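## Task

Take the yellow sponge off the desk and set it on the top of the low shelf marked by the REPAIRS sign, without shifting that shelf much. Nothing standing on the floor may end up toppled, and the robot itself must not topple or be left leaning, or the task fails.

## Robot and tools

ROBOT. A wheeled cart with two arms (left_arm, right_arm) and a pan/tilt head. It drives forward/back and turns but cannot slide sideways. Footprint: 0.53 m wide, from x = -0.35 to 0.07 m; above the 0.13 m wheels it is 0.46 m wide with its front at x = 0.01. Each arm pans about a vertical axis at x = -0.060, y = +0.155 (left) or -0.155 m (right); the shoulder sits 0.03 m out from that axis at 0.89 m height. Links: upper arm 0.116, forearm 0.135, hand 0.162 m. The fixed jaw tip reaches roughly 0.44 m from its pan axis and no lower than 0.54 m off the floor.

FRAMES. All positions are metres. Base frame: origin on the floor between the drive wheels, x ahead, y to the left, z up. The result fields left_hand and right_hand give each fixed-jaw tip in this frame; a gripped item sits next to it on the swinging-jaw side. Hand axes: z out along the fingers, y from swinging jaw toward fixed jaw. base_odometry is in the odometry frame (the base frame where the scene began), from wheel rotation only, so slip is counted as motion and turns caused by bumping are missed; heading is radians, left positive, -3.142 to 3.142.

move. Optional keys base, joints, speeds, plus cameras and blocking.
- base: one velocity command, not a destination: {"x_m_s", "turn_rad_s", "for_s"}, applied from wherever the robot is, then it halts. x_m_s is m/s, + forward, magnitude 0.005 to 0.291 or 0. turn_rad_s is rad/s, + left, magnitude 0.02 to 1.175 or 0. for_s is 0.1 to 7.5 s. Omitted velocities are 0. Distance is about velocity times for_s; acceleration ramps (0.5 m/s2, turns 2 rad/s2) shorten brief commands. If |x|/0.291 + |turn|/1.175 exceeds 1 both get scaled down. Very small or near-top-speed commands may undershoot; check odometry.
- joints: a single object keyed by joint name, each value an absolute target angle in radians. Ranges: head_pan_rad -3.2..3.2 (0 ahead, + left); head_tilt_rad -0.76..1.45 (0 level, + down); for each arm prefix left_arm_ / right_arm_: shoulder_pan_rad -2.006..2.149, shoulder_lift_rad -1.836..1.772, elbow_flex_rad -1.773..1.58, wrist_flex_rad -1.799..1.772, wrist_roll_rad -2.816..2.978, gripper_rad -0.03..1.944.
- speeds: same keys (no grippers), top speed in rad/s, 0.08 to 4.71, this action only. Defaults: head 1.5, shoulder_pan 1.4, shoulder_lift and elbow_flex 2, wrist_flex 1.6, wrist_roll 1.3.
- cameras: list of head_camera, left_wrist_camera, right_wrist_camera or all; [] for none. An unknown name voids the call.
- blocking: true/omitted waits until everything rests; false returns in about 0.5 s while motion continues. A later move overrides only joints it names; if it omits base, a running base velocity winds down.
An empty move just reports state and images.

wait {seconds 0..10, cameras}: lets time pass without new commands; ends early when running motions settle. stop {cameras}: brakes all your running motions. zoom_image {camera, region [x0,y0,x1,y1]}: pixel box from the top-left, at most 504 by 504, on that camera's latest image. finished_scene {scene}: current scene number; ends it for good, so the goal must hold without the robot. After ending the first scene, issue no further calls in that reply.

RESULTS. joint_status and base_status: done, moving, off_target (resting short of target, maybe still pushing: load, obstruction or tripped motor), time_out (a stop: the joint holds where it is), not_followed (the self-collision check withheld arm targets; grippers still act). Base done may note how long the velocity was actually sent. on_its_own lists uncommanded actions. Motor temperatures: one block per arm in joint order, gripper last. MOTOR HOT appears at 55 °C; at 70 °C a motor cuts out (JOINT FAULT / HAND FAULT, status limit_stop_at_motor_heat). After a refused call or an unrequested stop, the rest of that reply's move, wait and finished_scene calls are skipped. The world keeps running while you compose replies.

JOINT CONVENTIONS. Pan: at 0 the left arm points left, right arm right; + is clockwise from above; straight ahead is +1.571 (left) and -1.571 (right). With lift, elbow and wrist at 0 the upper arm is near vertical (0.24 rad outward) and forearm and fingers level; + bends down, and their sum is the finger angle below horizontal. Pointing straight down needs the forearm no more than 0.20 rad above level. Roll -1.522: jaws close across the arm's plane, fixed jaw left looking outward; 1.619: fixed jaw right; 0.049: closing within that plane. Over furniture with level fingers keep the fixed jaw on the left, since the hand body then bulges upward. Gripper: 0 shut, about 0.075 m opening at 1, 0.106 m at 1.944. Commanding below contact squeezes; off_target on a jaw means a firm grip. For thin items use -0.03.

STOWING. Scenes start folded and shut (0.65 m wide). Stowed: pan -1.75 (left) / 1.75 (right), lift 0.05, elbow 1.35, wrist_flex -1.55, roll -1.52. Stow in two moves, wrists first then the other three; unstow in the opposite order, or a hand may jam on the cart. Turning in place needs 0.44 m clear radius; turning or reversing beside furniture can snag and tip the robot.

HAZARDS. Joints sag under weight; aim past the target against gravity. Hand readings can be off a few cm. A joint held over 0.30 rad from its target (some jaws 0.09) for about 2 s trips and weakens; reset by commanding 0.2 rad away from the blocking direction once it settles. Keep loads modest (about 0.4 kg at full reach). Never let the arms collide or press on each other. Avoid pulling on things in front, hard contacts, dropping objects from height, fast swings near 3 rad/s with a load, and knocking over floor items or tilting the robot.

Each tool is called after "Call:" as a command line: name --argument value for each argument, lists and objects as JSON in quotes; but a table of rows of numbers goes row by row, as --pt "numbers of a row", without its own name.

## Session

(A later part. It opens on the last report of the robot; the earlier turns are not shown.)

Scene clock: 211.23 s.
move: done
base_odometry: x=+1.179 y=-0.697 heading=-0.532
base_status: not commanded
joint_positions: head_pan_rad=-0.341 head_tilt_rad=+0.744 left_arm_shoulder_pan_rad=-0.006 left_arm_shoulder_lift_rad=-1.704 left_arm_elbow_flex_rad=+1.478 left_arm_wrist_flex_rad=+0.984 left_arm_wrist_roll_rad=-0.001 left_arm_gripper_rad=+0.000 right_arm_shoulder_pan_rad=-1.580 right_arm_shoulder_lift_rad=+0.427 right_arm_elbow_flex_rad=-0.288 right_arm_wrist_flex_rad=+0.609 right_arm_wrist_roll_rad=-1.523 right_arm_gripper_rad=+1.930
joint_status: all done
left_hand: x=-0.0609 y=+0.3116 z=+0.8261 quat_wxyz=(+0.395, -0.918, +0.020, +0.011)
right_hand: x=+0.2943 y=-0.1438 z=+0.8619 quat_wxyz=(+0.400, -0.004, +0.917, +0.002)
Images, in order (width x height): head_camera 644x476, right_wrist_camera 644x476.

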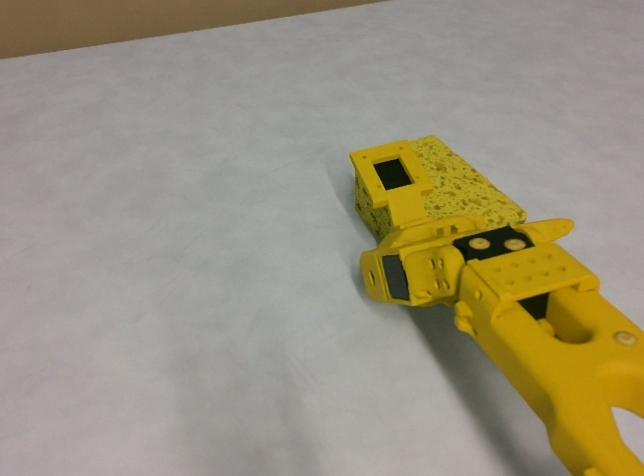

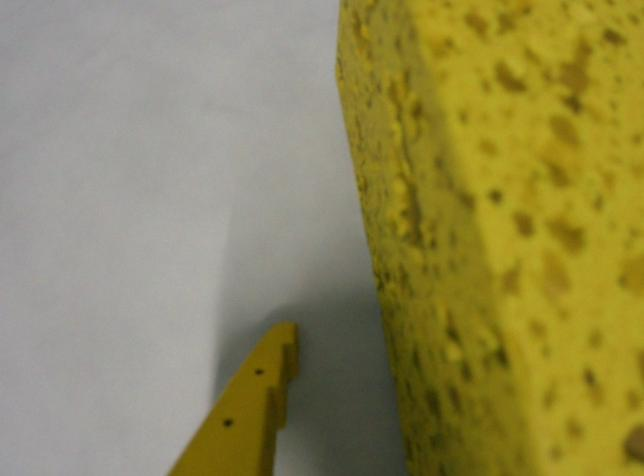

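Call:
move --joints '{"right_arm_gripper_rad":0.6}' --cameras '["head_camera","right_wrist_camera"]'

Scene clock: 218.10 s.
move: done
base_odometry: x=+1.179 y=-0.697 heading=-0.532
base_status: not commanded
joint_positions: head_pan_rad=-0.341 head_tilt_rad=+0.744 left_arm_shoulder_pan_rad=-0.004 left_arm_shoulder_lift_rad=-1.704 left_arm_elbow_flex_rad=+1.478 left_arm_wrist_flex_rad=+0.984 left_arm_wrist_roll_rad=-0.001 left_arm_gripper_rad=+0.000 right_arm_shoulder_pan_rad=-1.576 right_arm_shoulder_lift_rad=+0.427 right_arm_elbow_flex_rad=-0.288 right_arm_wrist_flex_rad=+0.607 right_arm_wrist_roll_rad=-1.523 right_arm_gripper_rad=+0.607
joint_status: all done
left_hand: x=-0.0607 y=+0.3116 z=+0.8261 quat_wxyz=(+0.395, -0.918, +0.021, +0.011)
right_hand: x=+0.2945 y=-0.1455 z=+0.8621 quat_wxyz=(+0.400, -0.002, +0.916, +0.001)
Images, in order (width x height): head_camera 644x476, right_wrist_camera 644x476.

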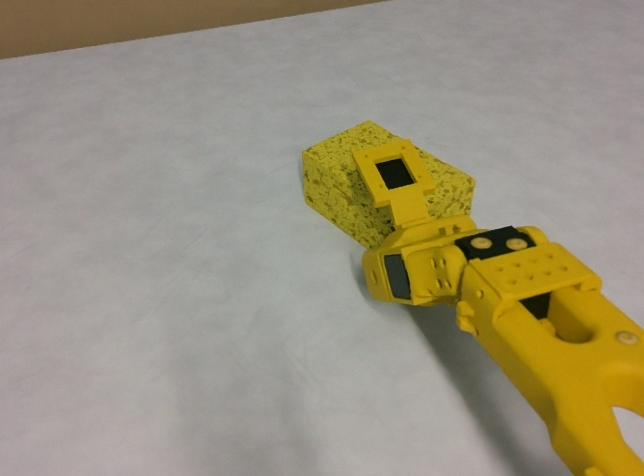

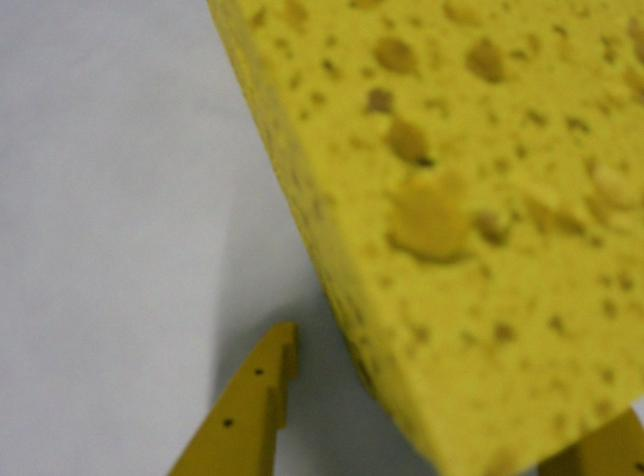

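Call:
move --joints '{"right_arm_shoulder_lift_rad":-0.1,"right_arm_gripper_rad":1.94}'

Call:
move --joints '{"head_pan_rad":-0.1,"head_tilt_rad":1.15,"right_arm_shoulder_pan_rad":-1.0}' --cameras '["head_camera"]'

Scene clock: 280.17 s.
move: done
base_odometry: x=+1.179 y=-0.697 heading=-0.532
base_status: not commanded
joint_positions: head_pan_rad=-0.341 head_tilt_rad=+0.744 left_arm_shoulder_pan_rad=-0.004 left_arm_shoulder_lift_rad=-1.704 left_arm_elbow_flex_rad=+1.478 left_arm_wrist_flex_rad=+0.984 left_arm_wrist_roll_rad=-0.001 left_arm_gripper_rad=+0.000 right_arm_shoulder_pan_rad=-1.577 right_arm_shoulder_lift_rad=-0.048 right_arm_elbow_flex_rad=-0.285 right_arm_wrist_flex_rad=+0.607 right_arm_wrist_roll_rad=-1.523 right_arm_gripper_rad=+1.930
joint_status: all done
left_hand: x=-0.0607 y=+0.3116 z=+0.8261 quat_wxyz=(+0.395, -0.918, +0.021, +0.011)
right_hand: x=+0.2731 y=-0.1451 z=+1.0131 quat_wxyz=(+0.604, -0.002, +0.797, +0.002)
pictures: none

Scene clock: 281.33 s.
move: done
base_odometry: x=+1.179 y=-0.697 heading=-0.532
base_status: not commanded
joint_positions: head_pan_rad=-0.111 head_tilt_rad=+1.145 left_arm_shoulder_pan_rad=-0.004 left_arm_shoulder_lift_rad=-1.704 left_arm_elbow_flex_rad=+1.478 left_arm_wrist_flex_rad=+0.984 left_arm_wrist_roll_rad=-0.001 left_arm_gripper_rad=+0.000 right_arm_shoulder_pan_rad=-1.010 right_arm_shoulder_lift_rad=-0.048 right_arm_elbow_flex_rad=-0.285 right_arm_wrist_flex_rad=+0.607 right_arm_wrist_roll_rad=-1.523 right_arm_gripper_rad=+1.930
joint_status: all done
left_hand: x=-0.0607 y=+0.3116 z=+0.8261 quat_wxyz=(+0.395, -0.918, +0.021, +0.011)
right_hand: x=+0.2262 y=-0.3257 z=+1.0131 quat_wxyz=(+0.580, +0.221, +0.766, -0.167)
Images, in order (width x height): head_camera 644x476.

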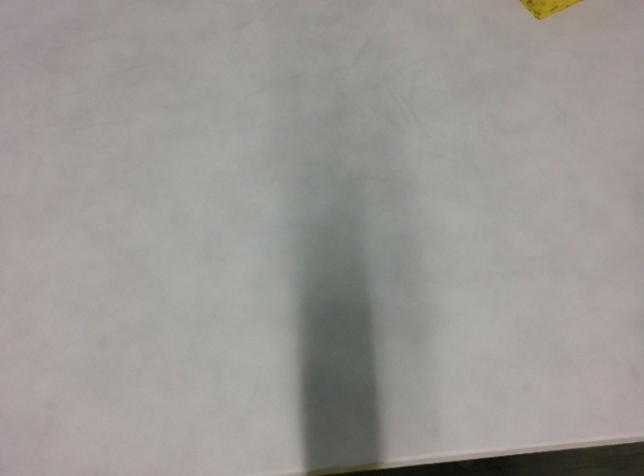

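Call:
move --base '{"x_m_s":-0.2,"for_s":0.8}' --joints '{"right_arm_shoulder_pan_rad":-1.3,"head_pan_rad":0,"head_tilt_rad":0.6}'

Call:
move --base '{"turn_rad_s":0.5,"for_s":0.92}'

Call:
move --base '{"x_m_s":-0.25,"for_s":2.4}'

Call:
move --base '{"turn_rad_s":-0.5,"for_s":0.7}' --cameras '["head_camera"]'

Scene clock: 304.83 s.
move: done
base_odometry: x=+1.041 y=-0.616 heading=-0.532
base_status: done (sent for 0.8 of 0.8 s)
joint_positions: head_pan_rad=-0.011 head_tilt_rad=+0.613 left_arm_shoulder_pan_rad=-0.001 left_arm_shoulder_lift_rad=-1.704 left_arm_elbow_flex_rad=+1.478 left_arm_wrist_flex_rad=+0.984 left_arm_wrist_roll_rad=-0.001 left_arm_gripper_rad=+0.000 right_arm_shoulder_pan_rad=-1.294 right_arm_shoulder_lift_rad=-0.050 right_arm_elbow_flex_rad=-0.285 right_arm_wrist_flex_rad=+0.607 right_arm_wrist_roll_rad=-1.523 right_arm_gripper_rad=+1.930
joint_status: all done
left_hand: x=-0.0602 y=+0.3116 z=+0.8261 quat_wxyz=(+0.395, -0.918, +0.022, +0.010)
right_hand: x=+0.2624 y=-0.2387 z=+1.0136 quat_wxyz=(+0.599, +0.110, +0.789, -0.083)
pictures: none

Scene clock: 306.47 s.
move: done
base_odometry: x=+1.041 y=-0.616 heading=-0.067
base_status: done (sent for 0.93 of 0.93 s)
joint_positions: head_pan_rad=-0.011 head_tilt_rad=+0.613 left_arm_shoulder_pan_rad=-0.003 left_arm_shoulder_lift_rad=-1.704 left_arm_elbow_flex_rad=+1.478 left_arm_wrist_flex_rad=+0.984 left_arm_wrist_roll_rad=-0.001 left_arm_gripper_rad=+0.000 right_arm_shoulder_pan_rad=-1.294 right_arm_shoulder_lift_rad=-0.050 right_arm_elbow_flex_rad=-0.285 right_arm_wrist_flex_rad=+0.607 right_arm_wrist_roll_rad=-1.523 right_arm_gripper_rad=+1.930
joint_status: not commanded
left_hand: x=-0.0604 y=+0.3116 z=+0.8261 quat_wxyz=(+0.395, -0.918, +0.021, +0.010)
right_hand: x=+0.2624 y=-0.2387 z=+1.0136 quat_wxyz=(+0.599, +0.110, +0.789, -0.083)
pictures: none

Scene clock: 310.17 s.
move: done
base_odometry: x=+0.442 y=-0.577 heading=-0.066
base_status: done (sent for 2.4 of 2.4 s)
joint_positions: head_pan_rad=-0.011 head_tilt_rad=+0.613 left_arm_shoulder_pan_rad=-0.003 left_arm_shoulder_lift_rad=-1.704 left_arm_elbow_flex_rad=+1.478 left_arm_wrist_flex_rad=+0.984 left_arm_wrist_roll_rad=-0.001 left_arm_gripper_rad=+0.000 right_arm_shoulder_pan_rad=-1.295 right_arm_shoulder_lift_rad=-0.050 right_arm_elbow_flex_rad=-0.285 right_arm_wrist_flex_rad=+0.607 right_arm_wrist_roll_rad=-1.523 right_arm_gripper_rad=+1.930
joint_status: not commanded
left_hand: x=-0.0604 y=+0.3116 z=+0.8261 quat_wxyz=(+0.395, -0.918, +0.021, +0.010)
right_hand: x=+0.2625 y=-0.2382 z=+1.0136 quat_wxyz=(+0.599, +0.110, +0.789, -0.083)
pictures: none

Scene clock: 311.50 s.
move: done
base_odometry: x=+0.442 y=-0.577 heading=-0.417
base_status: done (sent for 0.7 of 0.7 s)
joint_positions: head_pan_rad=-0.011 head_tilt_rad=+0.613 left_arm_shoulder_pan_rad=+0.003 left_arm_shoulder_lift_rad=-1.704 left_arm_elbow_flex_rad=+1.478 left_arm_wrist_flex_rad=+0.984 left_arm_wrist_roll_rad=-0.001 left_arm_gripper_rad=+0.000 right_arm_shoulder_pan_rad=-1.295 right_arm_shoulder_lift_rad=-0.050 right_arm_elbow_flex_rad=-0.285 right_arm_wrist_flex_rad=+0.607 right_arm_wrist_roll_rad=-1.523 right_arm_gripper_rad=+1.930
joint_status: not commanded
left_hand: x=-0.0595 y=+0.3116 z=+0.8261 quat_wxyz=(+0.395, -0.918, +0.024, +0.009)
right_hand: x=+0.2625 y=-0.2382 z=+1.0136 quat_wxyz=(+0.599, +0.110, +0.789, -0.083)
Images, in order (width x height): head_camera 644x476.

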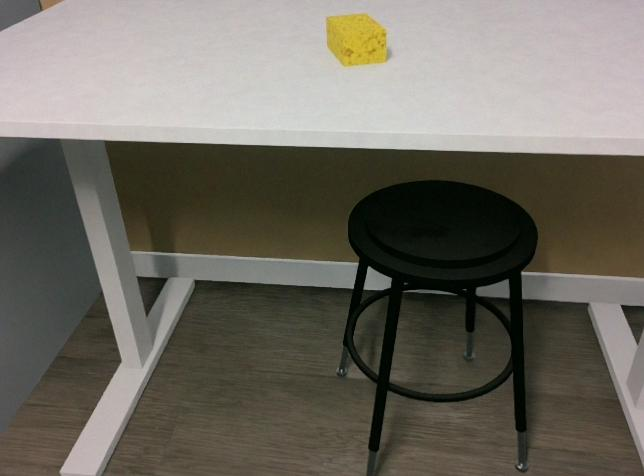

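Call:
move --joints '{"right_arm_shoulder_lift_rad":0.8,"right_arm_elbow_flex_rad":-1.0,"right_arm_wrist_flex_rad":0.5,"right_arm_shoulder_pan_rad":-1.82}'

Call:
move --joints '{"head_pan_rad":0.0,"head_tilt_rad":0.75}' --base '{"x_m_s":0.2,"for_s":2.75}' --cameras '["head_camera","right_wrist_camera"]'

Scene clock: 352.57 s.
move: done
base_odometry: x=+0.442 y=-0.577 heading=-0.417
base_status: not commanded
joint_positions: head_pan_rad=-0.011 head_tilt_rad=+0.613 left_arm_shoulder_pan_rad=+0.003 left_arm_shoulder_lift_rad=-1.704 left_arm_elbow_flex_rad=+1.478 left_arm_wrist_flex_rad=+0.984 left_arm_wrist_roll_rad=-0.001 left_arm_gripper_rad=+0.000 right_arm_shoulder_pan_rad=-1.812 right_arm_shoulder_lift_rad=+0.822 right_arm_elbow_flex_rad=-0.955 right_arm_wrist_flex_rad=+0.515 right_arm_wrist_roll_rad=-1.523 right_arm_gripper_rad=+1.930
joint_status: all done
left_hand: x=-0.0595 y=+0.3116 z=+0.8261 quat_wxyz=(+0.395, -0.918, +0.024, +0.009)
right_hand: x=+0.3400 y=-0.0486 z=+0.9133 quat_wxyz=(+0.556, -0.099, +0.822, +0.068)
pictures: none

Scene clock: 356.20 s.
move: done
base_odometry: x=+0.948 y=-0.802 heading=-0.418
base_status: done (sent for 2.77 of 2.77 s)
joint_positions: head_pan_rad=-0.011 head_tilt_rad=+0.744 left_arm_shoulder_pan_rad=-0.004 left_arm_shoulder_lift_rad=-1.704 left_arm_elbow_flex_rad=+1.478 left_arm_wrist_flex_rad=+0.984 left_arm_wrist_roll_rad=-0.001 left_arm_gripper_rad=+0.000 right_arm_shoulder_pan_rad=-1.812 right_arm_shoulder_lift_rad=+0.822 right_arm_elbow_flex_rad=-0.955 right_arm_wrist_flex_rad=+0.515 right_arm_wrist_roll_rad=-1.523 right_arm_gripper_rad=+1.930
joint_status: all done
left_hand: x=-0.0607 y=+0.3116 z=+0.8261 quat_wxyz=(+0.395, -0.918, +0.021, +0.011)
right_hand: x=+0.3400 y=-0.0486 z=+0.9133 quat_wxyz=(+0.556, -0.099, +0.822, +0.068)
Images, in order (width x height): head_camera 644x476, right_wrist_camera 644x476.

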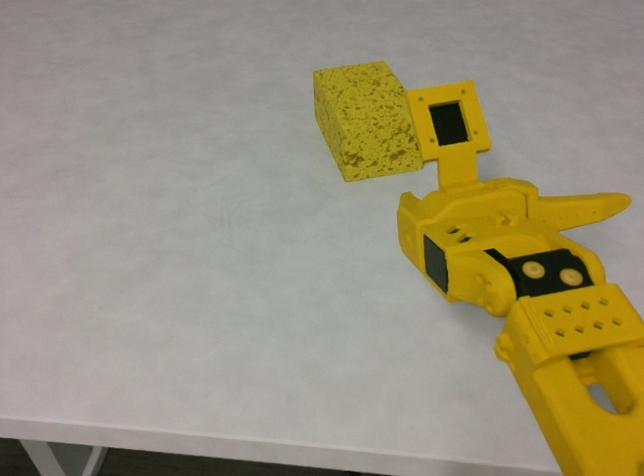

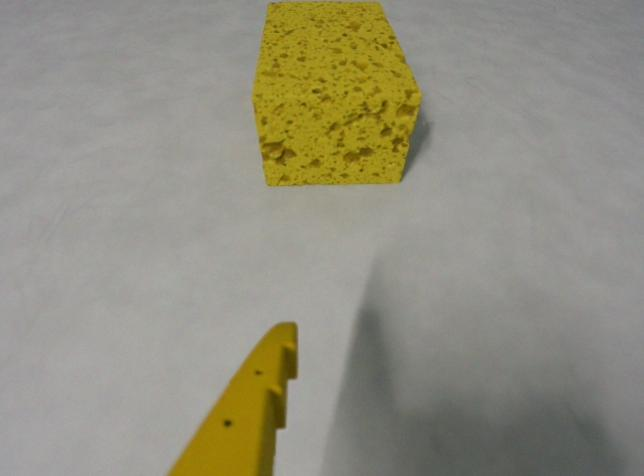

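Call:
move --base '{"turn_rad_s":0.2,"for_s":0.4}' --joints '{"right_arm_shoulder_lift_rad":1.2,"right_arm_elbow_flex_rad":-1.24,"right_arm_wrist_flex_rad":0.22,"right_arm_shoulder_pan_rad":-1.91}' --speeds '{"right_arm_shoulder_lift_rad":0.6,"right_arm_elbow_flex_rad":0.6}' --cameras '["head_camera","right_wrist_camera"]'

Scene clock: 376.40 s.
move: done
base_odometry: x=+0.949 y=-0.802 heading=-0.339
base_status: done (sent for 0.4 of 0.4 s)
joint_positions: head_pan_rad=-0.011 head_tilt_rad=+0.744 left_arm_shoulder_pan_rad=-0.004 left_arm_shoulder_lift_rad=-1.704 left_arm_elbow_flex_rad=+1.478 left_arm_wrist_flex_rad=+0.984 left_arm_wrist_roll_rad=-0.001 left_arm_gripper_rad=+0.000 right_arm_shoulder_pan_rad=-1.904 right_arm_shoulder_lift_rad=+1.224 right_arm_elbow_flex_rad=-1.195 right_arm_wrist_flex_rad=+0.235 right_arm_wrist_roll_rad=-1.523 right_arm_gripper_rad=+1.930
joint_status: all done
left_hand: x=-0.0607 y=+0.3116 z=+0.8261 quat_wxyz=(+0.395, -0.918, +0.021, +0.011)
right_hand: x=+0.3492 y=-0.0051 z=+0.8653 quat_wxyz=(+0.600, -0.131, +0.783, +0.101)
Images, in order (width x height): head_camera 644x476, right_wrist_camera 644x476.

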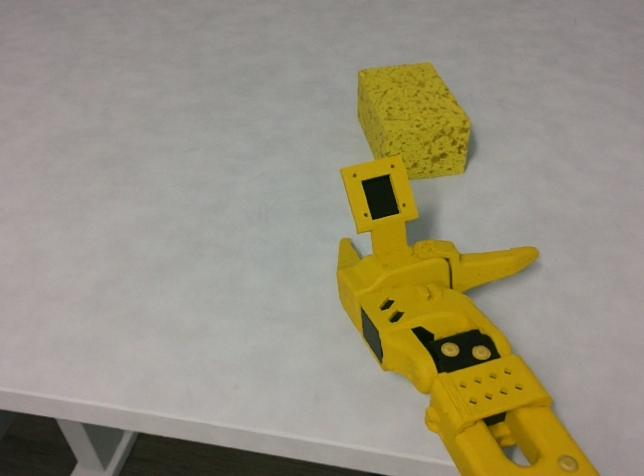

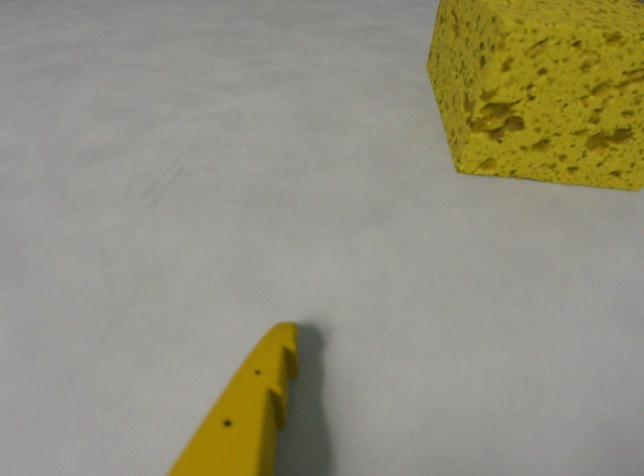

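Call:
move --base '{"x_m_s":0.12,"for_s":1.0}' --joints '{"right_arm_wrist_flex_rad":0.15}' --cameras '["head_camera","right_wrist_camera"]'

Scene clock: 388.17 s.
move: done
base_odometry: x=+1.062 y=-0.842 heading=-0.335
base_status: done (sent for 1 of 1 s)
joint_positions: head_pan_rad=-0.011 head_tilt_rad=+0.744 left_arm_shoulder_pan_rad=+0.005 left_arm_shoulder_lift_rad=-1.704 left_arm_elbow_flex_rad=+1.478 left_arm_wrist_flex_rad=+0.984 left_arm_wrist_roll_rad=-0.001 left_arm_gripper_rad=+0.000 right_arm_shoulder_pan_rad=-1.909 right_arm_shoulder_lift_rad=+1.224 right_arm_elbow_flex_rad=-1.195 right_arm_wrist_flex_rad=+0.166 right_arm_wrist_roll_rad=-1.523 right_arm_gripper_rad=+1.930
joint_status: all done
left_hand: x=-0.0592 y=+0.3116 z=+0.8261 quat_wxyz=(+0.395, -0.918, +0.025, +0.009)
right_hand: x=+0.3509 y=-0.0024 z=+0.8760 quat_wxyz=(+0.626, -0.130, +0.761, +0.107)
Images, in order (width x height): head_camera 644x476, right_wrist_camera 644x476.

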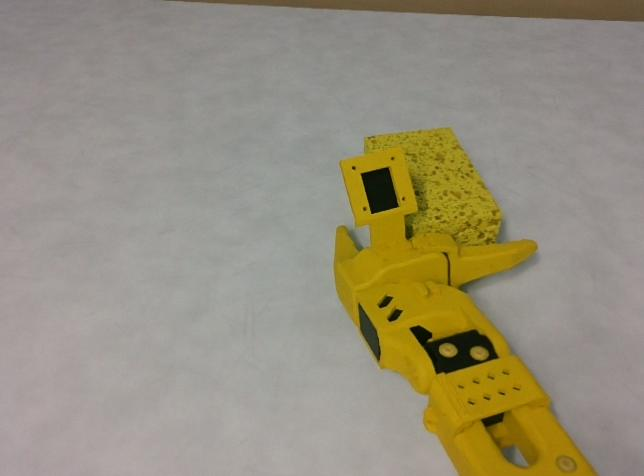

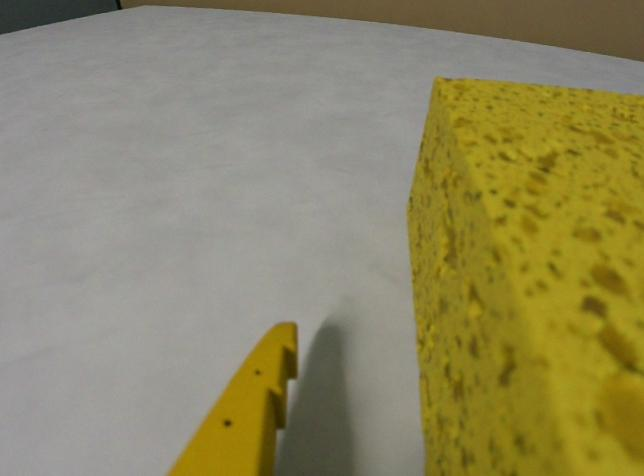

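Call:
move --joints '{"right_arm_shoulder_pan_rad":-1.845}' --speeds '{"right_arm_shoulder_pan_rad":0.4}' --cameras '["right_wrist_camera"]'

Call:
move --joints '{"right_arm_gripper_rad":0.75}' --cameras '["head_camera","right_wrist_camera"]'

Scene clock: 399.60 s.
move: done
base_odometry: x=+1.062 y=-0.842 heading=-0.335
base_status: not commanded
joint_positions: head_pan_rad=-0.011 head_tilt_rad=+0.744 left_arm_shoulder_pan_rad=+0.003 left_arm_shoulder_lift_rad=-1.704 left_arm_elbow_flex_rad=+1.478 left_arm_wrist_flex_rad=+0.984 left_arm_wrist_roll_rad=-0.001 left_arm_gripper_rad=+0.000 right_arm_shoulder_pan_rad=-1.849 right_arm_shoulder_lift_rad=+1.224 right_arm_elbow_flex_rad=-1.195 right_arm_wrist_flex_rad=+0.166 right_arm_wrist_roll_rad=-1.523 right_arm_gripper_rad=+1.930
joint_status: all done
left_hand: x=-0.0595 y=+0.3116 z=+0.8261 quat_wxyz=(+0.395, -0.918, +0.024, +0.009)
right_hand: x=+0.3593 y=-0.0273 z=+0.8760 quat_wxyz=(+0.629, -0.107, +0.765, +0.088)
Images, in order (width x height): right_wrist_camera 644x476.

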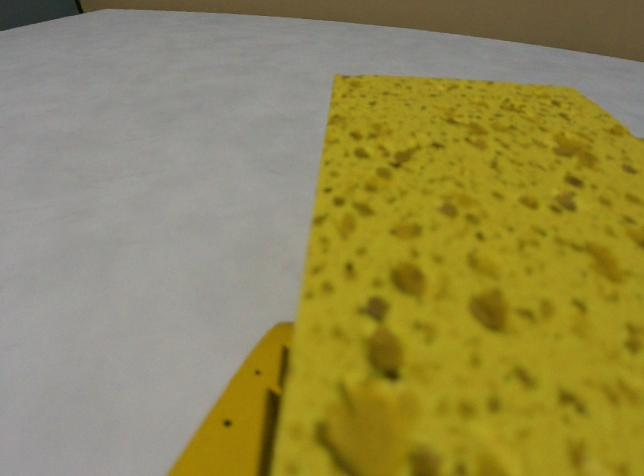

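Scene clock: 400.73 s.
move: off_target
base_odometry: x=+1.062 y=-0.842 heading=-0.335
base_status: not commanded
joint_positions: head_pan_rad=-0.011 head_tilt_rad=+0.744 left_arm_shoulder_pan_rad=+0.003 left_arm_shoulder_lift_rad=-1.704 left_arm_elbow_flex_rad=+1.478 left_arm_wrist_flex_rad=+0.984 left_arm_wrist_roll_rad=-0.001 left_arm_gripper_rad=+0.000 right_arm_shoulder_pan_rad=-1.847 right_arm_shoulder_lift_rad=+1.224 right_arm_elbow_flex_rad=-1.196 right_arm_wrist_flex_rad=+0.166 right_arm_wrist_roll_rad=-1.520 right_arm_gripper_rad=+1.005
joint_status: right_arm_gripper_rad off_target (ended at +1.004, target +0.750)
left_hand: x=-0.0595 y=+0.3116 z=+0.8261 quat_wxyz=(+0.395, -0.918, +0.024, +0.009)
right_hand: x=+0.3595 y=-0.0279 z=+0.8765 quat_wxyz=(+0.630, -0.107, +0.764, +0.087)
Images, in order (width x height): head_camera 644x476, right_wrist_camera 644x476.

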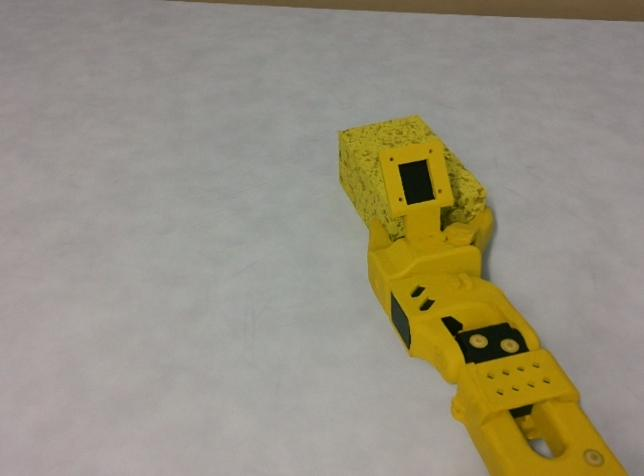

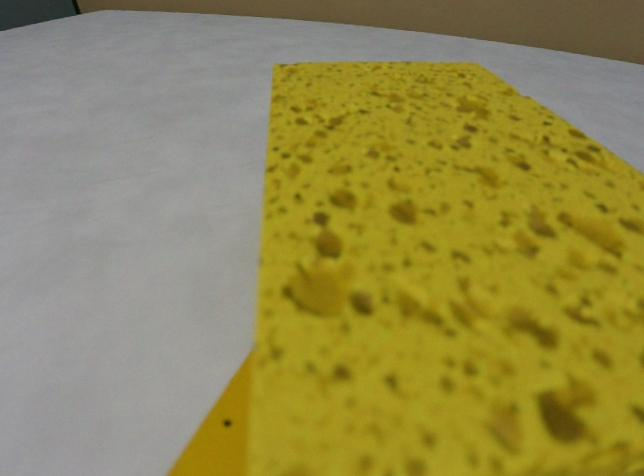

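Call:
move --joints '{"right_arm_gripper_rad":0.92,"right_arm_shoulder_lift_rad":0.85,"right_arm_wrist_flex_rad":0.45}' --speeds '{"right_arm_shoulder_lift_rad":0.4,"right_arm_wrist_flex_rad":0.3}' --cameras '["head_camera","right_wrist_camera"]'

Scene clock: 408.10 s.
move: off_target
base_odometry: x=+1.062 y=-0.842 heading=-0.335
base_status: not commanded
joint_positions: head_pan_rad=-0.011 head_tilt_rad=+0.744 left_arm_shoulder_pan_rad=+0.003 left_arm_shoulder_lift_rad=-1.704 left_arm_elbow_flex_rad=+1.478 left_arm_wrist_flex_rad=+0.984 left_arm_wrist_roll_rad=-0.001 left_arm_gripper_rad=+0.000 right_arm_shoulder_pan_rad=-1.847 right_arm_shoulder_lift_rad=+0.937 right_arm_elbow_flex_rad=-1.199 right_arm_wrist_flex_rad=+0.448 right_arm_wrist_roll_rad=-1.523 right_arm_gripper_rad=+1.009
joint_status: right_arm_gripper_rad off_target (ended at +1.009, target +0.920); the others done
left_hand: x=-0.0595 y=+0.3116 z=+0.8261 quat_wxyz=(+0.395, -0.918, +0.024, +0.009)
right_hand: x=+0.3461 y=-0.0317 z=+0.9484 quat_wxyz=(+0.633, -0.106, +0.762, +0.088)
Images, in order (width x height): head_camera 644x476, right_wrist_camera 644x476.

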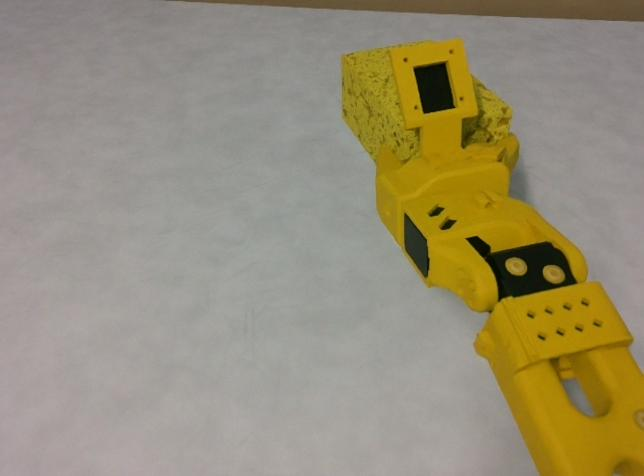

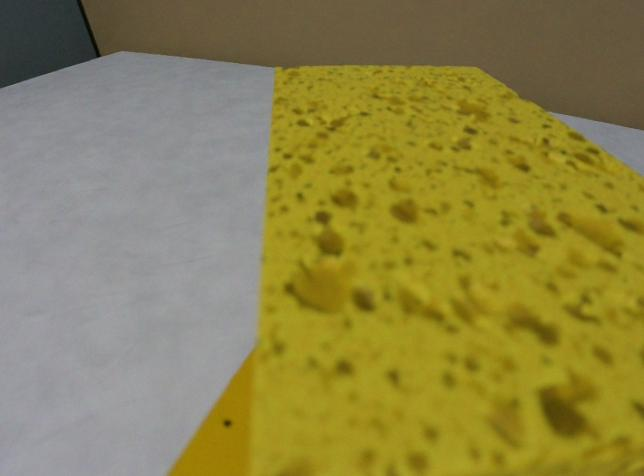

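Call:
move --base '{"x_m_s":-0.2,"for_s":1.6}' --joints '{"head_pan_rad":-0.3,"head_tilt_rad":0.6}'

Call:
move --base '{"turn_rad_s":-0.4,"for_s":1.07}' --joints '{"right_arm_shoulder_pan_rad":-1.6}'

Call:
move --base '{"x_m_s":-0.22,"for_s":4.4}'

Call:
move --base '{"turn_rad_s":-0.5,"for_s":2.6}' --joints '{"head_pan_rad":0,"head_tilt_rad":0.6}' --cameras '["head_camera","right_wrist_camera"]'

Scene clock: 437.00 s.
move: done
base_odometry: x=+0.760 y=-0.735 heading=-0.340
base_status: done (sent for 1.6 of 1.6 s)
joint_positions: head_pan_rad=-0.292 head_tilt_rad=+0.613 left_arm_shoulder_pan_rad=+0.000 left_arm_shoulder_lift_rad=-1.704 left_arm_elbow_flex_rad=+1.478 left_arm_wrist_flex_rad=+0.984 left_arm_wrist_roll_rad=-0.001 left_arm_gripper_rad=+0.000 right_arm_shoulder_pan_rad=-1.852 right_arm_shoulder_lift_rad=+0.937 right_arm_elbow_flex_rad=-1.199 right_arm_wrist_flex_rad=+0.448 right_arm_wrist_roll_rad=-1.523 right_arm_gripper_rad=+1.009
joint_status: all done
left_hand: x=-0.0600 y=+0.3116 z=+0.8261 quat_wxyz=(+0.395, -0.918, +0.023, +0.010)
right_hand: x=+0.3455 y=-0.0298 z=+0.9484 quat_wxyz=(+0.632, -0.107, +0.762, +0.090)
pictures: none

Scene clock: 438.67 s.
move: done
base_odometry: x=+0.759 y=-0.735 heading=-0.764
base_status: done (sent for 1.07 of 1.07 s)
joint_positions: head_pan_rad=-0.292 head_tilt_rad=+0.613 left_arm_shoulder_pan_rad=+0.003 left_arm_shoulder_lift_rad=-1.704 left_arm_elbow_flex_rad=+1.478 left_arm_wrist_flex_rad=+0.984 left_arm_wrist_roll_rad=-0.001 left_arm_gripper_rad=+0.000 right_arm_shoulder_pan_rad=-1.608 right_arm_shoulder_lift_rad=+0.937 right_arm_elbow_flex_rad=-1.199 right_arm_wrist_flex_rad=+0.448 right_arm_wrist_roll_rad=-1.523 right_arm_gripper_rad=+1.009
joint_status: all done
left_hand: x=-0.0595 y=+0.3116 z=+0.8261 quat_wxyz=(+0.395, -0.918, +0.024, +0.009)
right_hand: x=+0.3638 y=-0.1315 z=+0.9484 quat_wxyz=(+0.639, -0.014, +0.769, +0.012)
pictures: none

Scene clock: 444.27 s.
move: done
base_odometry: x=+0.061 y=-0.065 heading=-0.765
base_status: done (sent for 4.4 of 4.4 s)
joint_positions: head_pan_rad=-0.292 head_tilt_rad=+0.613 left_arm_shoulder_pan_rad=+0.003 left_arm_shoulder_lift_rad=-1.704 left_arm_elbow_flex_rad=+1.478 left_arm_wrist_flex_rad=+0.984 left_arm_wrist_roll_rad=-0.001 left_arm_gripper_rad=+0.000 right_arm_shoulder_pan_rad=-1.608 right_arm_shoulder_lift_rad=+0.935 right_arm_elbow_flex_rad=-1.199 right_arm_wrist_flex_rad=+0.448 right_arm_wrist_roll_rad=-1.523 right_arm_gripper_rad=+1.009
joint_status: not commanded
left_hand: x=-0.0595 y=+0.3116 z=+0.8261 quat_wxyz=(+0.395, -0.918, +0.024, +0.009)
right_hand: x=+0.3637 y=-0.1315 z=+0.9490 quat_wxyz=(+0.639, -0.014, +0.769, +0.012)
pictures: none

Scene clock: 447.47 s.
move: done
base_odometry: x=+0.061 y=-0.065 heading=-2.064
base_status: done (sent for 2.6 of 2.6 s)
joint_positions: head_pan_rad=-0.011 head_tilt_rad=+0.613 left_arm_shoulder_pan_rad=+0.003 left_arm_shoulder_lift_rad=-1.704 left_arm_elbow_flex_rad=+1.478 left_arm_wrist_flex_rad=+0.984 left_arm_wrist_roll_rad=-0.001 left_arm_gripper_rad=+0.000 right_arm_shoulder_pan_rad=-1.599 right_arm_shoulder_lift_rad=+0.935 right_arm_elbow_flex_rad=-1.199 right_arm_wrist_flex_rad=+0.448 right_arm_wrist_roll_rad=-1.523 right_arm_gripper_rad=+1.009
joint_status: all done
left_hand: x=-0.0595 y=+0.3116 z=+0.8261 quat_wxyz=(+0.395, -0.918, +0.024, +0.009)
right_hand: x=+0.3639 y=-0.1354 z=+0.9490 quat_wxyz=(+0.639, -0.010, +0.769, +0.009)
Images, in order (width x height): head_camera 644x476, right_wrist_camera 644x476.

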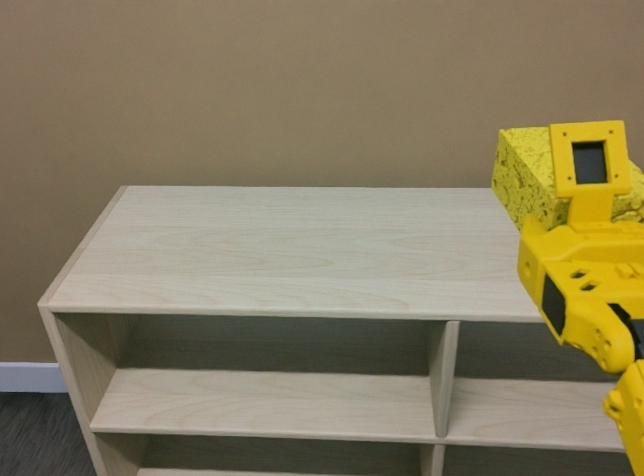

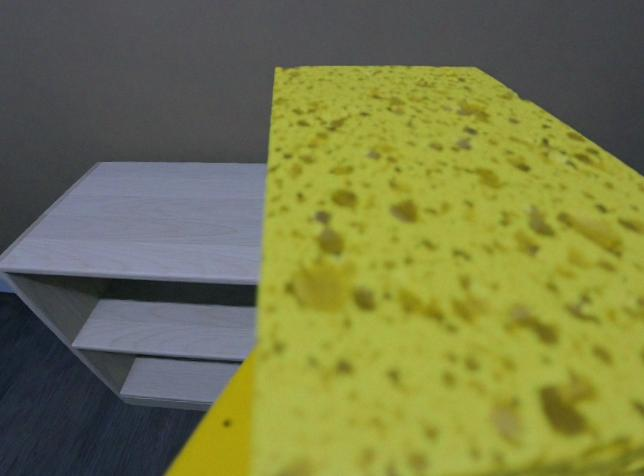

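Call:
move --base '{"x_m_s":0.2,"for_s":2.6}' --joints '{"head_pan_rad":-0.3,"head_tilt_rad":0.85}'

Call:
move --joints '{"right_arm_shoulder_lift_rad":1.35,"right_arm_elbow_flex_rad":-0.2,"right_arm_wrist_flex_rad":-0.7}' --speeds '{"right_arm_shoulder_lift_rad":0.3,"right_arm_elbow_flex_rad":0.7,"right_arm_wrist_flex_rad":0.8}' --cameras '["head_camera","right_wrist_camera"]'

Scene clock: 463.63 s.
move: done
base_odometry: x=-0.186 y=-0.523 heading=-2.064
base_status: done (sent for 2.6 of 2.6 s)
joint_positions: head_pan_rad=-0.292 head_tilt_rad=+0.844 left_arm_shoulder_pan_rad=-0.004 left_arm_shoulder_lift_rad=-1.704 left_arm_elbow_flex_rad=+1.478 left_arm_wrist_flex_rad=+0.984 left_arm_wrist_roll_rad=-0.001 left_arm_gripper_rad=+0.000 right_arm_shoulder_pan_rad=-1.599 right_arm_shoulder_lift_rad=+0.935 right_arm_elbow_flex_rad=-1.199 right_arm_wrist_flex_rad=+0.448 right_arm_wrist_roll_rad=-1.523 right_arm_gripper_rad=+1.009
joint_status: all done
left_hand: x=-0.0607 y=+0.3116 z=+0.8261 quat_wxyz=(+0.395, -0.918, +0.021, +0.011)
right_hand: x=+0.3639 y=-0.1354 z=+0.9490 quat_wxyz=(+0.639, -0.010, +0.769, +0.009)
pictures: none

Scene clock: 465.77 s.
move: done
base_odometry: x=-0.186 y=-0.523 heading=-2.064
base_status: not commanded
joint_positions: head_pan_rad=-0.292 head_tilt_rad=+0.844 left_arm_shoulder_pan_rad=-0.004 left_arm_shoulder_lift_rad=-1.704 left_arm_elbow_flex_rad=+1.478 left_arm_wrist_flex_rad=+0.984 left_arm_wrist_roll_rad=-0.001 left_arm_gripper_rad=+0.000 right_arm_shoulder_pan_rad=-1.599 right_arm_shoulder_lift_rad=+1.368 right_arm_elbow_flex_rad=-0.199 right_arm_wrist_flex_rad=-0.683 right_arm_wrist_roll_rad=-1.523 right_arm_gripper_rad=+1.009
joint_status: all done
left_hand: x=-0.0607 y=+0.3116 z=+0.8261 quat_wxyz=(+0.395, -0.918, +0.021, +0.011)
right_hand: x=+0.2854 y=-0.1376 z=+0.6920 quat_wxyz=(+0.516, -0.012, +0.856, +0.008)
Images, in order (width x height): head_camera 644x476, right_wrist_camera 644x476.

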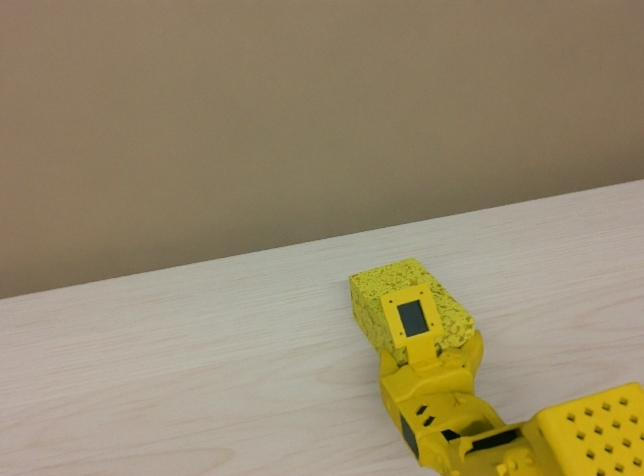

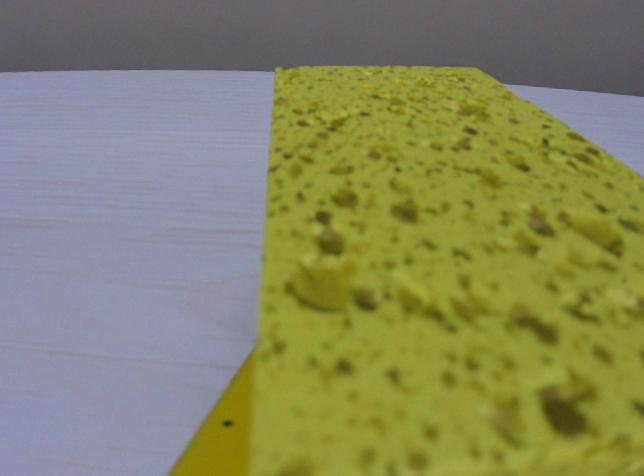

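Call:
move --joints '{"right_arm_shoulder_lift_rad":1.6,"right_arm_elbow_flex_rad":-0.15,"right_arm_wrist_flex_rad":-1.0}' --speeds '{"right_arm_shoulder_lift_rad":0.15,"right_arm_elbow_flex_rad":0.1,"right_arm_wrist_flex_rad":0.2}' --cameras '["head_camera","right_wrist_camera"]'

Scene clock: 473.23 s.
move: done
base_odometry: x=-0.186 y=-0.523 heading=-2.064
base_status: not commanded
joint_positions: head_pan_rad=-0.292 head_tilt_rad=+0.844 left_arm_shoulder_pan_rad=-0.004 left_arm_shoulder_lift_rad=-1.704 left_arm_elbow_flex_rad=+1.478 left_arm_wrist_flex_rad=+0.984 left_arm_wrist_roll_rad=-0.001 left_arm_gripper_rad=+0.000 right_arm_shoulder_pan_rad=-1.599 right_arm_shoulder_lift_rad=+1.612 right_arm_elbow_flex_rad=-0.150 right_arm_wrist_flex_rad=-0.982 right_arm_wrist_roll_rad=-1.523 right_arm_gripper_rad=+1.009
joint_status: all done
left_hand: x=-0.0607 y=+0.3116 z=+0.8261 quat_wxyz=(+0.395, -0.918, +0.021, +0.011)
right_hand: x=+0.2436 y=-0.1387 z=+0.6536 quat_wxyz=(+0.519, -0.012, +0.855, +0.008)
Images, in order (width x height): head_camera 644x476, right_wrist_camera 644x476.

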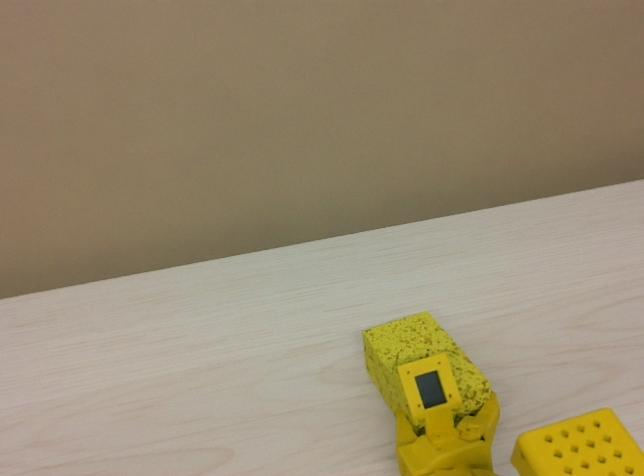

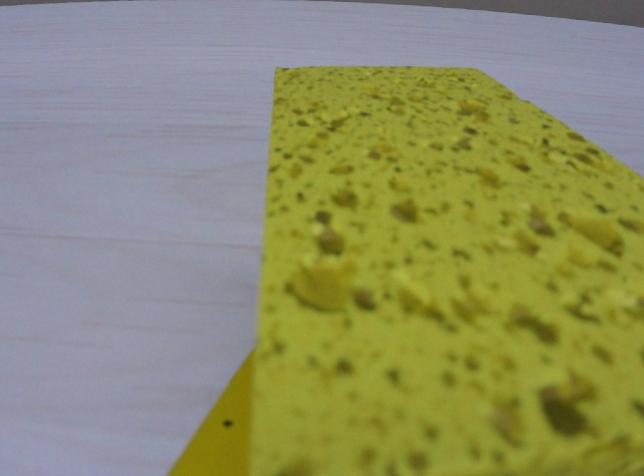

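Call:
move --joints '{"right_arm_shoulder_lift_rad":1.75,"right_arm_elbow_flex_rad":-0.15,"right_arm_wrist_flex_rad":-1.05}' --speeds '{"right_arm_shoulder_lift_rad":0.12,"right_arm_elbow_flex_rad":0.1,"right_arm_wrist_flex_rad":0.1}' --cameras '["head_camera","right_wrist_camera"]'

Scene clock: 481.87 s.
move: done
base_odometry: x=-0.186 y=-0.523 heading=-2.064
base_status: not commanded
joint_positions: head_pan_rad=-0.292 head_tilt_rad=+0.844 left_arm_shoulder_pan_rad=-0.004 left_arm_shoulder_lift_rad=-1.704 left_arm_elbow_flex_rad=+1.478 left_arm_wrist_flex_rad=+0.984 left_arm_wrist_roll_rad=-0.001 left_arm_gripper_rad=+0.000 right_arm_shoulder_pan_rad=-1.599 right_arm_shoulder_lift_rad=+1.742 right_arm_elbow_flex_rad=-0.164 right_arm_wrist_flex_rad=-1.051 right_arm_wrist_roll_rad=-1.523 right_arm_gripper_rad=+1.009
joint_status: all done
left_hand: x=-0.0607 y=+0.3116 z=+0.8261 quat_wxyz=(+0.395, -0.918, +0.021, +0.011)
right_hand: x=+0.2190 y=-0.1394 z=+0.6313 quat_wxyz=(+0.498, -0.012, +0.867, +0.007)
Images, in order (width x height): head_camera 644x476, right_wrist_camera 644x476.

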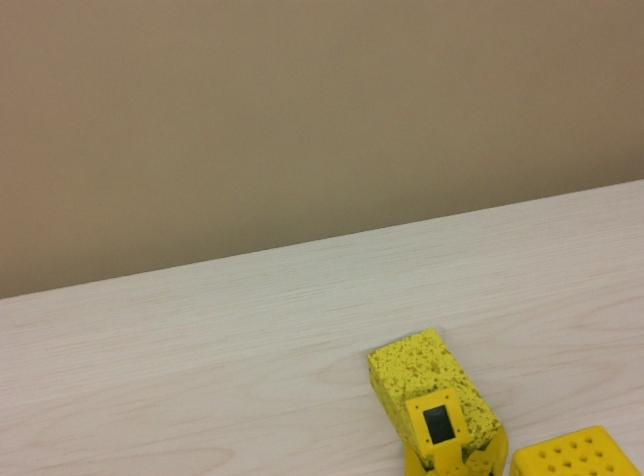

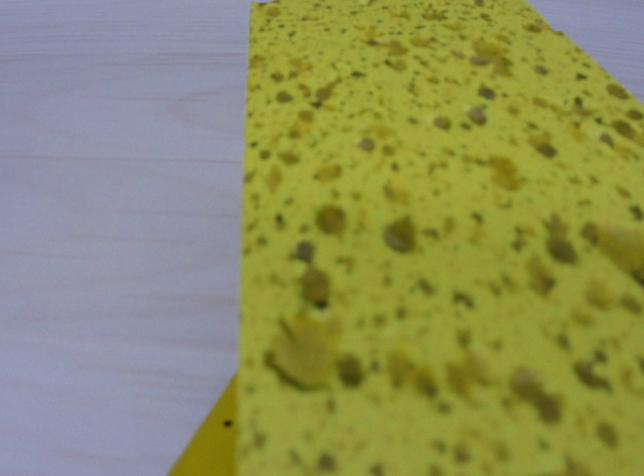

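Call:
move --joints '{"head_pan_rad":-0.4,"head_tilt_rad":1.25}' --cameras '["head_camera"]'

Scene clock: 489.53 s.
move: done
base_odometry: x=-0.186 y=-0.523 heading=-2.064
base_status: not commanded
joint_positions: head_pan_rad=-0.391 head_tilt_rad=+1.244 left_arm_shoulder_pan_rad=-0.004 left_arm_shoulder_lift_rad=-1.704 left_arm_elbow_flex_rad=+1.478 left_arm_wrist_flex_rad=+0.984 left_arm_wrist_roll_rad=-0.001 left_arm_gripper_rad=+0.000 right_arm_shoulder_pan_rad=-1.599 right_arm_shoulder_lift_rad=+1.742 right_arm_elbow_flex_rad=-0.164 right_arm_wrist_flex_rad=-1.051 right_arm_wrist_roll_rad=-1.523 right_arm_gripper_rad=+1.009
joint_status: all done
left_hand: x=-0.0607 y=+0.3116 z=+0.8261 quat_wxyz=(+0.395, -0.918, +0.021, +0.011)
right_hand: x=+0.2190 y=-0.1394 z=+0.6313 quat_wxyz=(+0.498, -0.012, +0.867, +0.007)
Images, in order (width x height): head_camera 644x476.

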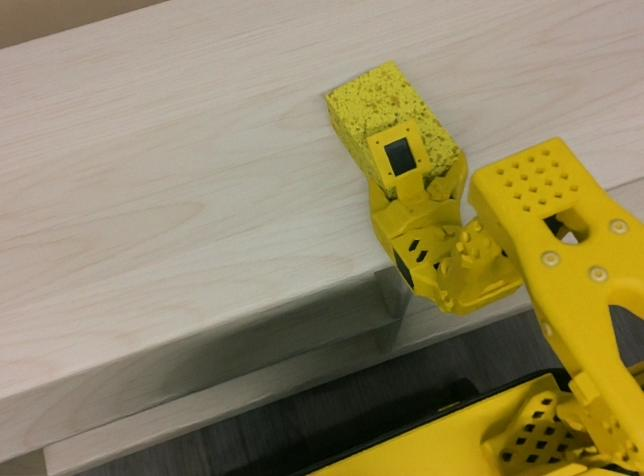

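Well inside the edge. Release.

Call:
move --joints '{"right_arm_gripper_rad":1.5}'

Call:
move --joints '{"right_arm_shoulder_lift_rad":1.2}' --speeds '{"right_arm_shoulder_lift_rad":0.4}' --cameras '["head_camera"]'

Scene clock: 501.53 s.
move: done
base_odometry: x=-0.186 y=-0.523 heading=-2.064
base_status: not commanded
joint_positions: head_pan_rad=-0.391 head_tilt_rad=+1.244 left_arm_shoulder_pan_rad=-0.004 left_arm_shoulder_lift_rad=-1.704 left_arm_elbow_flex_rad=+1.478 left_arm_wrist_flex_rad=+0.984 left_arm_wrist_roll_rad=-0.001 left_arm_gripper_rad=+0.000 right_arm_shoulder_pan_rad=-1.605 right_arm_shoulder_lift_rad=+1.754 right_arm_elbow_flex_rad=-0.148 right_arm_wrist_flex_rad=-1.045 right_arm_wrist_roll_rad=-1.523 right_arm_gripper_rad=+1.491
joint_status: all done
left_hand: x=-0.0607 y=+0.3116 z=+0.8261 quat_wxyz=(+0.395, -0.918, +0.021, +0.011)
right_hand: x=+0.2118 y=-0.1380 z=+0.6253 quat_wxyz=(+0.484, -0.015, +0.875, +0.009)
pictures: none

Scene clock: 503.40 s.
move: done
base_odometry: x=-0.186 y=-0.523 heading=-2.064
base_status: not commanded
joint_positions: head_pan_rad=-0.391 head_tilt_rad=+1.244 left_arm_shoulder_pan_rad=-0.004 left_arm_shoulder_lift_rad=-1.704 left_arm_elbow_flex_rad=+1.478 left_arm_wrist_flex_rad=+0.984 left_arm_wrist_roll_rad=-0.001 left_arm_gripper_rad=+0.000 right_arm_shoulder_pan_rad=-1.605 right_arm_shoulder_lift_rad=+1.268 right_arm_elbow_flex_rad=-0.148 right_arm_wrist_flex_rad=-1.045 right_arm_wrist_roll_rad=-1.523 right_arm_gripper_rad=+1.493
joint_status: all done
left_hand: x=-0.0607 y=+0.3116 z=+0.8261 quat_wxyz=(+0.395, -0.918, +0.021, +0.011)
right_hand: x=+0.3093 y=-0.1346 z=+0.7695 quat_wxyz=(+0.680, -0.012, +0.733, +0.012)
Images, in order (width x height): head_camera 644x476.

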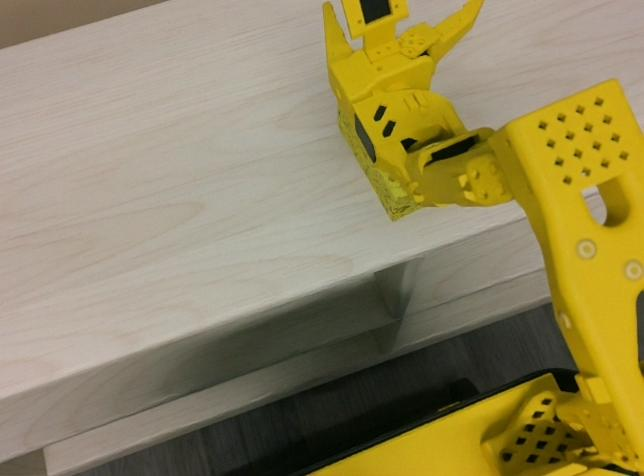

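Call:
finished_scene --scene 2

The scene is finished: the task was done.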